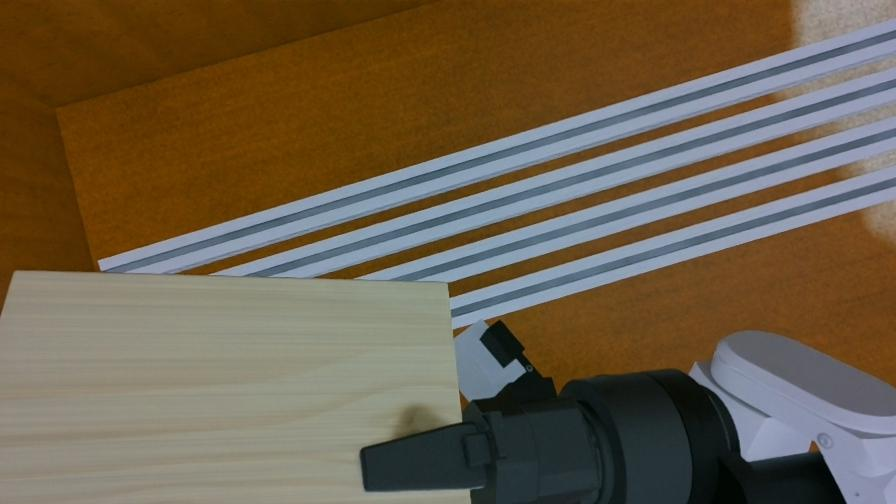

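Request:
move:
  joints: {"right_shoulder_yaw_rad":0.124,"right_forearm_roll_rad":1.06,"right_shoulder_roll_rad":-0.488}
  min_time_s: 2
  cameras: ["head_camera"]

Scene clock: 376.03 s.
Joint torques (N m): left_arm=[22.4 0.02 0.94 9.52 -0.24 1.44 -0.17] | right_arm=[-9.22 3.19 -4.24 -14.99 -7.01 -5.81 -0.2]
External joint torques (N m): left_arm=[-2.2 -0.59 0.76 -0.1 -0.23 -0.16 -0.21] | right_arm=[-4.29 6.96 -2.15 -8.39 -5.58 -4.63 -0.25]
Wrist force (N): left_arm=[5.7 1.4 -5.6] | right_arm=[-28.4 0.5 0.3]
Wrist torque (N m): left_arm=[-0.33 0.43 0.03] | right_arm=[-0.20 1.59 -0.07]
Wrist force, peak (N): left_arm=[6.7 0.5 -5.9] | right_arm=[-29.4 0.3 1.1]
move: done
base_odometry: x=+0.301 y=-0.439 heading=+0.261
lidar_m: 0.13 0.11 0.15 0.27 1.51 1.27 1.28 1.49 2.46 2.78 0.28 0.13
base_status: not commanded
joint_positions: torso_squat_rad=+0.620 torso_shift_rad=+0.310 torso_pitch_rad=+1.151 torso_yaw_rad=+0.000 left_shoulder_pitch_rad=+0.037 left_shoulder_roll_rad=+0.020 left_shoulder_yaw_rad=+0.000 left_elbow_rad=-0.200 left_forearm_roll_rad=+0.000 left_wrist_pitch_rad=+0.000 left_hand_roll_rad=+0.000 left_gripper_m=+0.000 right_shoulder_pitch_rad=-0.994 right_shoulder_roll_rad=-0.490 right_shoulder_yaw_rad=+0.124 right_elbow_rad=-1.129 right_forearm_roll_rad=+1.061 right_wrist_pitch_rad=-1.315 right_hand_roll_rad=-0.910 right_gripper_m=+0.074 head_pan_rad=+0.000 head_tilt_rad=+0.400
joint_status: all done
wheel_motors_off: 0
motor_effort: left_wheel=+4(5) right_wheel=-4(5)
chest: x=+0.2285 y=+0.0001 z=+0.9492 quat_wxyz=(+0.839, +0.000, +0.544, +0.000) (m; base frame)
left_hand: x=-0.3653 y=+0.2363 z=+0.6068 quat_wxyz=(+0.881, +0.012, +0.473, -0.001) (m; base frame)
right_hand: x=+0.4993 y=-0.0216 z=+0.5386 quat_wxyz=(+0.510, +0.490, -0.509, +0.491) (m; base frame)
pictures: head_camera
camera_calibration:
head_camera: T_world_to_cam=[[-0.0246198, -0.999505, -0.0195745, 0.0292562], [-0.9967, 0.0260563, -0.0768811, 0.548096], [0.0773531, 0.0176171, -0.996848, 0.92017], [0, 0, 0, 1]] pos_world=[0.47583, -0.00125033, 0.959981]

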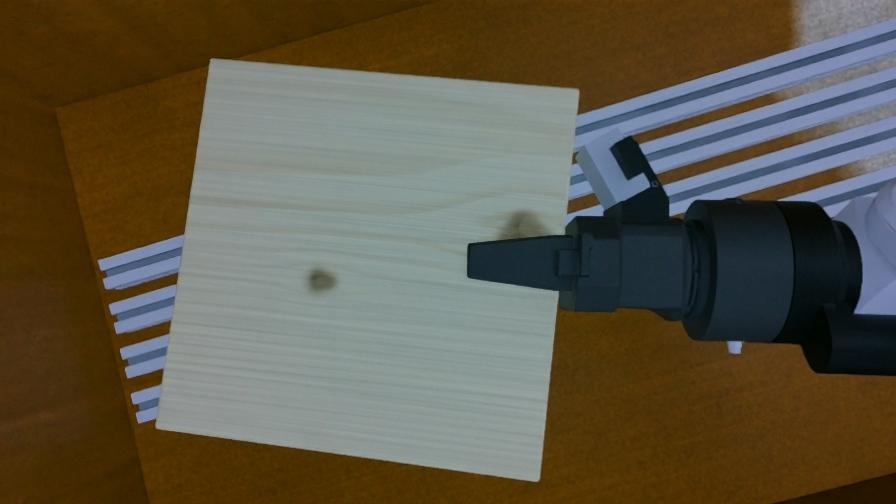

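Request:
move:
  target: {"side":"right","x":0.56,"y":-0.04,"z":0.58,"quat_wxyz":[0.5,0.5,-0.5,0.5]}
  min_time_s: 1.2

Request:
move:
  joints: {"torso_squat_rad":0.3,"torso_shift_rad":0.12,"torso_pitch_rad":1.05,"head_tilt_rad":0.1}
  min_time_s: 2.0

Request:
move:
  joints: {"torso_squat_rad":0.05,"torso_shift_rad":0.0,"torso_pitch_rad":1.0}
  min_time_s: 1.5
  cameras: ["head_camera"]

Scene clock: 382.40 s.
Joint torques (N m): left_arm=[22.66 -0.18 0.99 9.49 -0.11 1.41 -0.18] | right_arm=[-15.85 -3.53 -6.86 -15.25 -7.83 -4.62 -0.4]
External joint torques (N m): left_arm=[-1.95 -0.79 0.82 -0.14 -0.09 -0.19 -0.23] | right_arm=[-7.96 2.5 -3.54 -8.28 -6.2 -3.71 -0.45]
Wrist force (N): left_arm=[6.4 0.9 -5.2] | right_arm=[-28.2 0.0 0.5]
Wrist torque (N m): left_arm=[-0.23 0.50 0.02] | right_arm=[-0.18 1.62 -0.01]
Wrist force, peak (N): left_arm=[6.9 0.8 -6.3] | right_arm=[-29.8 0.4 0.0]
move: done
base_odometry: x=+0.301 y=-0.439 heading=+0.261
lidar_m: 0.12 0.12 0.15 0.26 1.52 1.28 1.27 1.47 2.45 2.77 0.26 0.13
base_status: not commanded
joint_positions: torso_squat_rad=+0.620 torso_shift_rad=+0.310 torso_pitch_rad=+1.151 torso_yaw_rad=+0.000 left_shoulder_pitch_rad=+0.037 left_shoulder_roll_rad=+0.020 left_shoulder_yaw_rad=+0.000 left_elbow_rad=-0.200 left_forearm_roll_rad=+0.000 left_wrist_pitch_rad=+0.000 left_hand_roll_rad=+0.000 left_gripper_m=+0.000 right_shoulder_pitch_rad=-1.118 right_shoulder_roll_rad=-0.588 right_shoulder_yaw_rad=+0.099 right_elbow_rad=-1.149 right_forearm_roll_rad=+1.042 right_wrist_pitch_rad=-1.358 right_hand_roll_rad=-1.081 right_gripper_m=+0.074 head_pan_rad=+0.000 head_tilt_rad=+0.400
joint_status: all done
wheel_motors_off: 0
motor_effort: left_wheel=+4(5) right_wheel=-2(5)
chest: x=+0.2285 y=+0.0001 z=+0.9492 quat_wxyz=(+0.839, +0.000, +0.544, +0.000) (m; base frame)
left_hand: x=-0.3653 y=+0.2363 z=+0.6068 quat_wxyz=(+0.881, +0.012, +0.473, -0.001) (m; base frame)
right_hand: x=+0.5591 y=-0.0406 z=+0.5784 quat_wxyz=(+0.502, +0.499, -0.499, +0.500) (m; base frame)
right_hand_status: reached (checked arc, planned for 1.2 s): 2 mm and 0.3 deg off.
pictures: none

Scene clock: 384.70 s.
Joint torques (N m): left_arm=[21.32 -0.42 1.25 8.94 -0.2 1.29 -0.21] | right_arm=[-17.92 -4.08 -7.47 -15.21 -8.07 -3.58 -0.27]
External joint torques (N m): left_arm=[-1.91 -1.07 1.08 -0.14 -0.19 -0.19 -0.25] | right_arm=[-7.99 2.61 -3.68 -7.99 -6.35 -2.85 -0.31]
Wrist force (N): left_arm=[6.1 -0.1 -4.8] | right_arm=[-28.4 2.9 0.0]
Wrist torque (N m): left_arm=[-0.11 0.51 0.01] | right_arm=[-0.02 1.59 0.00]
Wrist force, peak (N): left_arm=[6.8 0.9 -6.2] | right_arm=[-30.2 0.0 0.2]
move: done
base_odometry: x=+0.301 y=-0.439 heading=+0.261
lidar_m: 0.12 0.13 0.15 0.26 1.51 1.28 1.27 1.46 2.46 2.77 0.26 0.15
base_status: not commanded
joint_positions: torso_squat_rad=+0.300 torso_shift_rad=+0.120 torso_pitch_rad=+1.051 torso_yaw_rad=+0.000 left_shoulder_pitch_rad=+0.037 left_shoulder_roll_rad=+0.020 left_shoulder_yaw_rad=+0.000 left_elbow_rad=-0.200 left_forearm_roll_rad=+0.000 left_wrist_pitch_rad=+0.000 left_hand_roll_rad=+0.000 left_gripper_m=+0.000 right_shoulder_pitch_rad=-1.118 right_shoulder_roll_rad=-0.588 right_shoulder_yaw_rad=+0.099 right_elbow_rad=-1.149 right_forearm_roll_rad=+1.042 right_wrist_pitch_rad=-1.358 right_hand_roll_rad=-1.081 right_gripper_m=+0.074 head_pan_rad=+0.000 head_tilt_rad=+0.100
joint_status: all done
wheel_motors_off: 0
motor_effort: left_wheel=+3(5) right_wheel=-1(7)
chest: x=+0.1208 y=+0.0001 z=+1.0981 quat_wxyz=(+0.865, +0.000, +0.502, +0.000) (m; base frame)
left_hand: x=-0.4359 y=+0.2363 z=+0.6983 quat_wxyz=(+0.903, +0.012, +0.429, -0.001) (m; base frame)
right_hand: x=+0.4867 y=-0.0406 z=+0.7622 quat_wxyz=(+0.477, +0.474, -0.523, +0.524) (m; base frame)
pictures: none

Scene clock: 386.50 s.
Joint torques (N m): left_arm=[20.87 -0.09 1.15 8.6 -0.21 1.26 -0.14] | right_arm=[-18.82 -4.29 -7.52 -15.32 -8.28 -3.2 -0.07]
External joint torques (N m): left_arm=[-1.59 -0.77 0.98 -0.18 -0.2 -0.15 -0.18] | right_arm=[-7.9 2.7 -3.49 -8 -6.53 -2.56 -0.12]
Wrist force (N): left_arm=[5.8 1.9 -5.9] | right_arm=[-28.5 4.6 0.1]
Wrist torque (N m): left_arm=[-0.30 0.47 -0.02] | right_arm=[0.03 1.58 0.02]
Wrist force, peak (N): left_arm=[6.1 1.3 -6.4] | right_arm=[-29.5 2.8 -0.9]
move: done
base_odometry: x=+0.301 y=-0.439 heading=+0.261
lidar_m: 0.11 0.12 0.14 0.26 1.51 1.28 1.27 1.48 2.45 2.78 0.25 0.15
base_status: not commanded
joint_positions: torso_squat_rad=+0.050 torso_shift_rad=+0.000 torso_pitch_rad=+1.001 torso_yaw_rad=+0.000 left_shoulder_pitch_rad=+0.037 left_shoulder_roll_rad=+0.020 left_shoulder_yaw_rad=+0.000 left_elbow_rad=-0.200 left_forearm_roll_rad=+0.000 left_wrist_pitch_rad=+0.000 left_hand_roll_rad=+0.000 left_gripper_m=+0.000 right_shoulder_pitch_rad=-1.118 right_shoulder_roll_rad=-0.588 right_shoulder_yaw_rad=+0.099 right_elbow_rad=-1.149 right_forearm_roll_rad=+1.042 right_wrist_pitch_rad=-1.358 right_hand_roll_rad=-1.081 right_gripper_m=+0.074 head_pan_rad=+0.000 head_tilt_rad=+0.100
joint_status: all done
wheel_motors_off: 0
motor_effort: left_wheel=+4(4) right_wheel=-2(7)
chest: x=+0.0328 y=+0.0001 z=+1.1466 quat_wxyz=(+0.877, +0.000, +0.480, +0.000) (m; base frame)
left_hand: x=-0.5033 y=+0.2363 z=+0.7194 quat_wxyz=(+0.914, +0.012, +0.406, -0.001) (m; base frame)
right_hand: x=+0.4149 y=-0.0406 z=+0.8293 quat_wxyz=(+0.463, +0.461, -0.535, +0.536) (m; base frame)
pictures: head_camera
camera_calibration:
head_camera: T_world_to_cam=[[-0.0135293, -0.999506, -0.0283692, 0.0371627], [-0.864201, 0.0259597, -0.502476, 0.856792], [0.502965, 0.0177185, -0.864125, 0.906007], [0, 0, 0, 1]] pos_world=[0.285254, -0.00115087, 1.21448]

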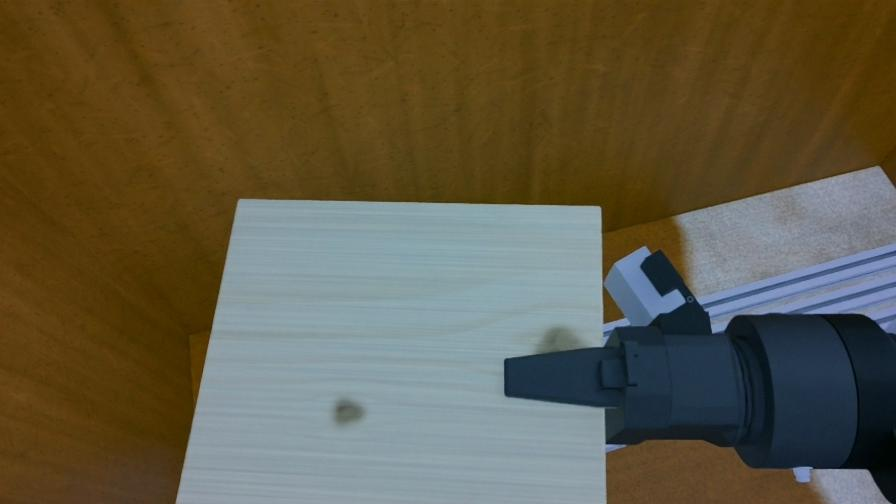

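Request:
move:
  target: {"side":"right","x":0.42,"y":-0.12,"z":0.82,"quat_wxyz":[0.5,0.5,-0.5,0.5]}
  min_time_s: 1.2

Request:
move:
  base: {"x_m_s":-0.3,"for_s":1.5}

Request:
move:
  joints: {"right_shoulder_pitch_rad":-1.3,"right_shoulder_roll_rad":-0.738,"right_shoulder_yaw_rad":1.202,"right_elbow_rad":-1.161,"right_forearm_roll_rad":0.195,"right_wrist_pitch_rad":-0.795,"right_hand_roll_rad":-0.5}
  min_time_s: 3
  cameras: ["head_camera"]

Scene clock: 401.40 s.
Joint torques (N m): left_arm=[20.69 -0.34 1.17 8.41 -0.11 1.25 -0.2] | right_arm=[-19.29 -9.61 -9.08 -12 -8.15 -4.39 -0.36]
External joint torques (N m): left_arm=[-1.77 -1.02 1 -0.36 -0.1 -0.15 -0.24] | right_arm=[-8.72 0.86 -4.77 -5.95 -6.43 -3.52 -0.41]
Wrist force (N): left_arm=[5.5 0.6 -5.3] | right_arm=[-28.6 0.5 0.0]
Wrist torque (N m): left_arm=[-0.21 0.42 0.01] | right_arm=[-0.11 1.55 -0.01]
Wrist force, peak (N): left_arm=[6.3 1.7 -7.1] | right_arm=[-30.4 2.4 0.2]
move: done
base_odometry: x=+0.301 y=-0.439 heading=+0.261
lidar_m: 0.11 0.12 0.15 0.27 1.50 1.27 1.25 1.48 2.46 2.76 0.26 0.15
base_status: not commanded
joint_positions: torso_squat_rad=+0.050 torso_shift_rad=+0.000 torso_pitch_rad=+1.001 torso_yaw_rad=+0.000 left_shoulder_pitch_rad=+0.037 left_shoulder_roll_rad=+0.020 left_shoulder_yaw_rad=+0.000 left_elbow_rad=-0.200 left_forearm_roll_rad=+0.000 left_wrist_pitch_rad=+0.000 left_hand_roll_rad=+0.000 left_gripper_m=+0.000 right_shoulder_pitch_rad=-1.157 right_shoulder_roll_rad=-0.700 right_shoulder_yaw_rad=+0.056 right_elbow_rad=-0.902 right_forearm_roll_rad=+0.958 right_wrist_pitch_rad=-1.566 right_hand_roll_rad=-1.105 right_gripper_m=+0.074 head_pan_rad=+0.000 head_tilt_rad=+0.100
joint_status: all done
wheel_motors_off: 0
motor_effort: left_wheel=+3(3) right_wheel=-2(3)
chest: x=+0.0328 y=+0.0001 z=+1.1466 quat_wxyz=(+0.877, +0.000, +0.480, +0.000) (m; base frame)
left_hand: x=-0.5033 y=+0.2363 z=+0.7194 quat_wxyz=(+0.914, +0.012, +0.406, -0.001) (m; base frame)
right_hand: x=+0.4190 y=-0.1204 z=+0.8184 quat_wxyz=(+0.502, +0.500, -0.498, +0.500) (m; base frame)
right_hand_status: reached (checked arc, planned for 1.2 s): 2 mm and 0.3 deg off.
pictures: none

Scene clock: 404.20 s.
Joint torques (N m): left_arm=[20.66 -0.07 1.13 8.73 -0.15 1.27 -0.2] | right_arm=[-18.65 -9.19 -9.07 -12.26 -8.27 -4.03 -0.28]
External joint torques (N m): left_arm=[-1.8 -0.75 0.96 -0.04 -0.14 -0.13 -0.24] | right_arm=[-8.07 1.28 -4.76 -6.21 -6.56 -3.17 -0.33]
Wrist force (N): left_arm=[6.1 0.8 -5.6] | right_arm=[-28.1 0.7 0.5]
Wrist torque (N m): left_arm=[-0.22 0.51 0.01] | right_arm=[-0.23 1.62 0.02]
Wrist force, peak (N): left_arm=[6.4 0.9 -6.4] | right_arm=[-30.1 2.3 -0.1]
move: done
base_odometry: x=-0.134 y=-0.556 heading=+0.263
lidar_m: 0.56 0.56 2.14 1.79 0.98 0.83 0.82 0.97 1.64 3.68 1.11 0.65
base_status: done (sent for 1.5 of 1.5 s)
joint_positions: torso_squat_rad=+0.050 torso_shift_rad=+0.000 torso_pitch_rad=+1.001 torso_yaw_rad=+0.000 left_shoulder_pitch_rad=+0.037 left_shoulder_roll_rad=+0.020 left_shoulder_yaw_rad=+0.000 left_elbow_rad=-0.200 left_forearm_roll_rad=+0.000 left_wrist_pitch_rad=+0.000 left_hand_roll_rad=+0.000 left_gripper_m=+0.000 right_shoulder_pitch_rad=-1.157 right_shoulder_roll_rad=-0.700 right_shoulder_yaw_rad=+0.056 right_elbow_rad=-0.902 right_forearm_roll_rad=+0.958 right_wrist_pitch_rad=-1.566 right_hand_roll_rad=-1.105 right_gripper_m=+0.074 head_pan_rad=+0.000 head_tilt_rad=+0.100
joint_status: not commanded
wheel_motors_off: 0
motor_effort: left_wheel=+20(40) right_wheel=-23(37)
chest: x=+0.0328 y=+0.0001 z=+1.1466 quat_wxyz=(+0.877, +0.000, +0.480, +0.000) (m; base frame)
left_hand: x=-0.5033 y=+0.2363 z=+0.7194 quat_wxyz=(+0.914, +0.012, +0.406, -0.001) (m; base frame)
right_hand: x=+0.4191 y=-0.1204 z=+0.8185 quat_wxyz=(+0.502, +0.500, -0.498, +0.500) (m; base frame)
pictures: none

Scene clock: 407.50 s.
Joint torques (N m): left_arm=[20.29 0 1.21 8.58 -0.24 1.1 -0.24] | right_arm=[-17.01 0.77 -7.27 -15.82 -3.61 -7.51 0.14]
External joint torques (N m): left_arm=[-2.16 -0.68 1.04 -0.19 -0.22 -0.31 -0.28] | right_arm=[-7.11 4.63 -2.64 -10.16 -2.97 -5.91 0.09]
Wrist force (N): left_arm=[5.9 0.7 -5.7] | right_arm=[-27.8 2.4 -4.1]
Wrist torque (N m): left_arm=[-0.21 0.48 0.01] | right_arm=[-0.02 1.56 -0.20]
Wrist force, peak (N): left_arm=[6.0 0.8 -6.8] | right_arm=[-30.3 1.9 0.3]
move: done
base_odometry: x=-0.134 y=-0.556 heading=+0.263
lidar_m: 0.55 0.55 2.14 1.80 0.99 0.84 0.84 0.97 1.61 3.68 1.12 0.64
base_status: not commanded
joint_positions: torso_squat_rad=+0.050 torso_shift_rad=+0.000 torso_pitch_rad=+1.001 torso_yaw_rad=+0.000 left_shoulder_pitch_rad=+0.037 left_shoulder_roll_rad=+0.020 left_shoulder_yaw_rad=+0.000 left_elbow_rad=-0.200 left_forearm_roll_rad=+0.000 left_wrist_pitch_rad=+0.000 left_hand_roll_rad=+0.000 left_gripper_m=+0.000 right_shoulder_pitch_rad=-1.298 right_shoulder_roll_rad=-0.739 right_shoulder_yaw_rad=+1.203 right_elbow_rad=-1.158 right_forearm_roll_rad=+0.196 right_wrist_pitch_rad=-0.794 right_hand_roll_rad=-0.500 right_gripper_m=+0.074 head_pan_rad=+0.000 head_tilt_rad=+0.100
joint_status: all done
wheel_motors_off: 0
motor_effort: left_wheel=+21(22) right_wheel=-22(24)
chest: x=+0.0328 y=+0.0001 z=+1.1466 quat_wxyz=(+0.877, +0.000, +0.480, +0.000) (m; base frame)
left_hand: x=-0.5033 y=+0.2363 z=+0.7194 quat_wxyz=(+0.914, +0.012, +0.406, -0.001) (m; base frame)
right_hand: x=+0.2857 y=+0.0543 z=+0.7277 quat_wxyz=(+0.487, +0.468, -0.459, +0.578) (m; base frame)
pictures: head_camera
camera_calibration:
head_camera: T_world_to_cam=[[-0.0134805, -0.999504, -0.0284564, 0.0371545], [-0.864202, 0.0259614, -0.502474, 0.856792], [0.502964, 0.0178184, -0.864124, 0.906007], [0, 0, 0, 1]] pos_world=[0.285254, -0.00125112, 1.21448]

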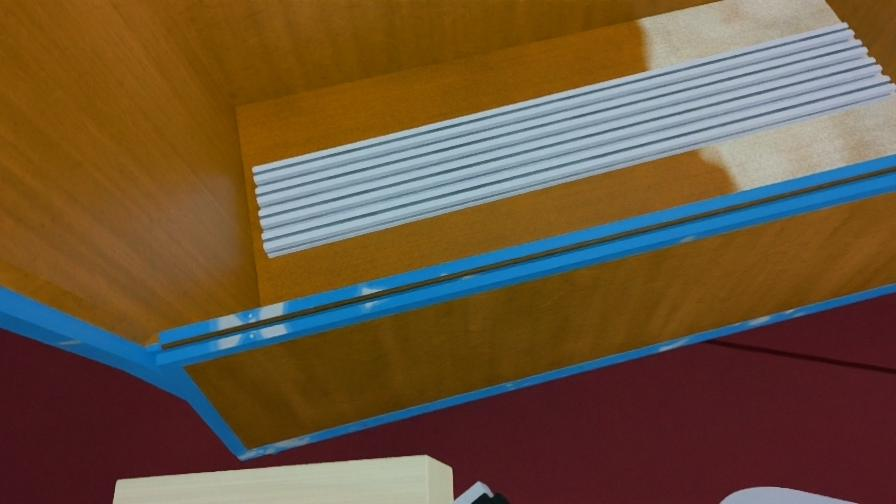

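Request:
move:
  base: {"turn_rad_s":-0.3,"for_s":0.69}

Request:
move:
  base: {"x_m_s":0.25,"for_s":1.24}

Request:
move:
  base: {"turn_rad_s":0.35,"for_s":1.286}
  cameras: ["head_camera"]

Scene clock: 413.90 s.
Joint torques (N m): left_arm=[20.48 -0.37 1.15 8.57 -0.25 1.3 -0.12] | right_arm=[-17.27 1.25 -7.65 -15.66 -3.55 -7.36 0.26]
External joint torques (N m): left_arm=[-1.98 -1.05 0.98 -0.21 -0.24 -0.11 -0.16] | right_arm=[-7.37 5.11 -3.02 -10 -2.92 -5.76 0.21]
Wrist force (N): left_arm=[6.2 1.5 -6.2] | right_arm=[-27.7 3.1 -3.6]
Wrist torque (N m): left_arm=[-0.35 0.51 -0.02] | right_arm=[-0.06 1.52 -0.15]
Wrist force, peak (N): left_arm=[6.2 1.1 -6.7] | right_arm=[-28.7 2.9 -4.5]
move: done
base_odometry: x=-0.134 y=-0.556 heading=+0.054
lidar_m: 0.57 0.56 0.60 3.04 1.17 0.85 0.83 0.90 1.24 3.59 2.39 0.77
base_status: done (sent for 0.7 of 0.7 s)
joint_positions: torso_squat_rad=+0.050 torso_shift_rad=+0.000 torso_pitch_rad=+1.001 torso_yaw_rad=+0.000 left_shoulder_pitch_rad=+0.037 left_shoulder_roll_rad=+0.020 left_shoulder_yaw_rad=+0.000 left_elbow_rad=-0.200 left_forearm_roll_rad=+0.000 left_wrist_pitch_rad=+0.000 left_hand_roll_rad=+0.000 left_gripper_m=+0.000 right_shoulder_pitch_rad=-1.298 right_shoulder_roll_rad=-0.739 right_shoulder_yaw_rad=+1.203 right_elbow_rad=-1.159 right_forearm_roll_rad=+0.196 right_wrist_pitch_rad=-0.794 right_hand_roll_rad=-0.500 right_gripper_m=+0.074 head_pan_rad=+0.000 head_tilt_rad=+0.100
joint_status: not commanded
wheel_motors_off: 0
motor_effort: left_wheel=+21(45) right_wheel=-4(44)
chest: x=+0.0328 y=+0.0001 z=+1.1466 quat_wxyz=(+0.877, +0.000, +0.480, +0.000) (m; base frame)
left_hand: x=-0.5033 y=+0.2363 z=+0.7194 quat_wxyz=(+0.914, +0.012, +0.406, -0.001) (m; base frame)
right_hand: x=+0.2858 y=+0.0542 z=+0.7277 quat_wxyz=(+0.487, +0.468, -0.459, +0.578) (m; base frame)
pictures: none

Scene clock: 416.13 s.
Joint torques (N m): left_arm=[20.92 -0.16 1.36 8.55 -0.2 1.15 -0.19] | right_arm=[-15.86 1.29 -8.47 -15.67 -3.43 -7.61 0.21]
External joint torques (N m): left_arm=[-1.54 -0.84 1.19 -0.22 -0.19 -0.26 -0.23] | right_arm=[-5.96 5.15 -3.84 -10.01 -2.79 -6.01 0.16]
Wrist force (N): left_arm=[6.1 1.1 -5.6] | right_arm=[-28.0 2.5 -4.0]
Wrist torque (N m): left_arm=[-0.26 0.52 0.02] | right_arm=[0.00 1.55 -0.20]
Wrist force, peak (N): left_arm=[6.1 1.3 -6.7] | right_arm=[-29.2 4.5 -4.4]
move: done
base_odometry: x=+0.174 y=-0.539 heading=+0.054
lidar_m: 0.28 0.28 0.29 0.46 1.60 1.19 1.14 1.22 1.68 4.88 0.92 0.39
base_status: done (sent for 1.23 of 1.23 s)
joint_positions: torso_squat_rad=+0.050 torso_shift_rad=+0.000 torso_pitch_rad=+1.001 torso_yaw_rad=+0.000 left_shoulder_pitch_rad=+0.037 left_shoulder_roll_rad=+0.020 left_shoulder_yaw_rad=+0.000 left_elbow_rad=-0.200 left_forearm_roll_rad=+0.000 left_wrist_pitch_rad=+0.000 left_hand_roll_rad=+0.000 left_gripper_m=+0.000 right_shoulder_pitch_rad=-1.299 right_shoulder_roll_rad=-0.739 right_shoulder_yaw_rad=+1.203 right_elbow_rad=-1.159 right_forearm_roll_rad=+0.196 right_wrist_pitch_rad=-0.794 right_hand_roll_rad=-0.500 right_gripper_m=+0.074 head_pan_rad=+0.000 head_tilt_rad=+0.100
joint_status: not commanded
wheel_motors_off: 0
motor_effort: left_wheel=-4(48) right_wheel=+3(35)
chest: x=+0.0328 y=+0.0001 z=+1.1466 quat_wxyz=(+0.877, +0.000, +0.480, +0.000) (m; base frame)
left_hand: x=-0.5032 y=+0.2363 z=+0.7193 quat_wxyz=(+0.914, +0.012, +0.406, -0.001) (m; base frame)
right_hand: x=+0.2858 y=+0.0543 z=+0.7278 quat_wxyz=(+0.486, +0.468, -0.459, +0.578) (m; base frame)
pictures: none

Scene clock: 418.47 s.
Joint torques (N m): left_arm=[20.76 -0.27 1.14 8.67 -0.07 1.28 -0.28] | right_arm=[-15.97 1.72 -8.63 -15.61 -3.43 -7.66 0.06]
External joint torques (N m): left_arm=[-1.7 -0.95 0.98 -0.1 -0.06 -0.13 -0.32] | right_arm=[-6.07 5.58 -4 -9.95 -2.8 -6.06 0.02]
Wrist force (N): left_arm=[6.2 0.4 -6.2] | right_arm=[-27.3 3.0 -3.9]
Wrist torque (N m): left_arm=[-0.16 0.50 -0.01] | right_arm=[0.01 1.60 -0.15]
Wrist force, peak (N): left_arm=[6.1 1.2 -6.5] | right_arm=[-28.7 2.5 -4.2]
move: done
base_odometry: x=+0.174 y=-0.539 heading=+0.508
lidar_m: 0.28 0.29 0.42 1.70 1.20 1.14 1.18 1.58 3.87 2.11 0.41 0.29
base_status: done (sent for 1.3 of 1.3 s)
joint_positions: torso_squat_rad=+0.050 torso_shift_rad=+0.000 torso_pitch_rad=+1.001 torso_yaw_rad=+0.000 left_shoulder_pitch_rad=+0.037 left_shoulder_roll_rad=+0.020 left_shoulder_yaw_rad=+0.000 left_elbow_rad=-0.200 left_forearm_roll_rad=+0.000 left_wrist_pitch_rad=+0.000 left_hand_roll_rad=+0.000 left_gripper_m=+0.000 right_shoulder_pitch_rad=-1.299 right_shoulder_roll_rad=-0.739 right_shoulder_yaw_rad=+1.203 right_elbow_rad=-1.159 right_forearm_roll_rad=+0.196 right_wrist_pitch_rad=-0.794 right_hand_roll_rad=-0.500 right_gripper_m=+0.074 head_pan_rad=+0.000 head_tilt_rad=+0.100
joint_status: not commanded
wheel_motors_off: 0
motor_effort: left_wheel=-1(39) right_wheel=+18(26)
chest: x=+0.0328 y=+0.0001 z=+1.1466 quat_wxyz=(+0.877, +0.000, +0.480, +0.000) (m; base frame)
left_hand: x=-0.5032 y=+0.2363 z=+0.7193 quat_wxyz=(+0.914, +0.012, +0.406, -0.001) (m; base frame)
right_hand: x=+0.2858 y=+0.0543 z=+0.7278 quat_wxyz=(+0.486, +0.468, -0.459, +0.578) (m; base frame)
pictures: head_camera
camera_calibration:
head_camera: T_world_to_cam=[[-0.0135255, -0.999506, -0.0283726, 0.0371657], [-0.864133, 0.0259606, -0.502594, 0.856915], [0.503082, 0.0177198, -0.864057, 0.90589], [0, 0, 0, 1]] pos_world=[0.285254, -0.00115087, 1.21448]

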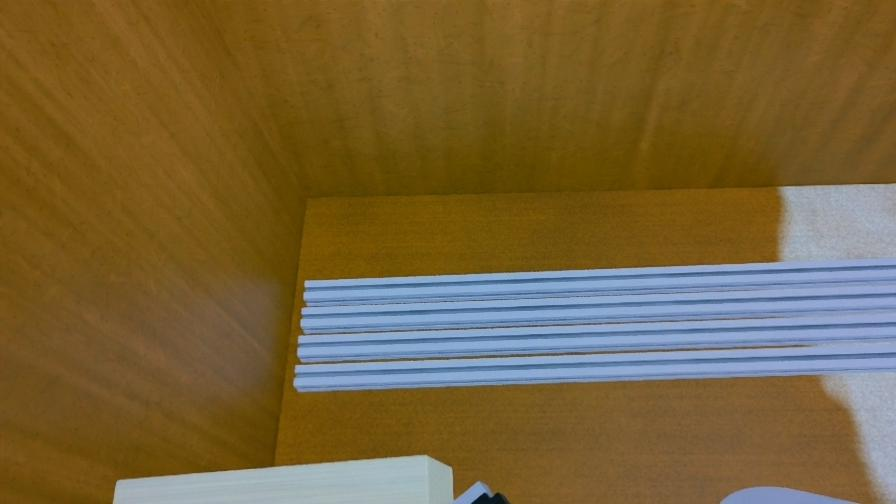

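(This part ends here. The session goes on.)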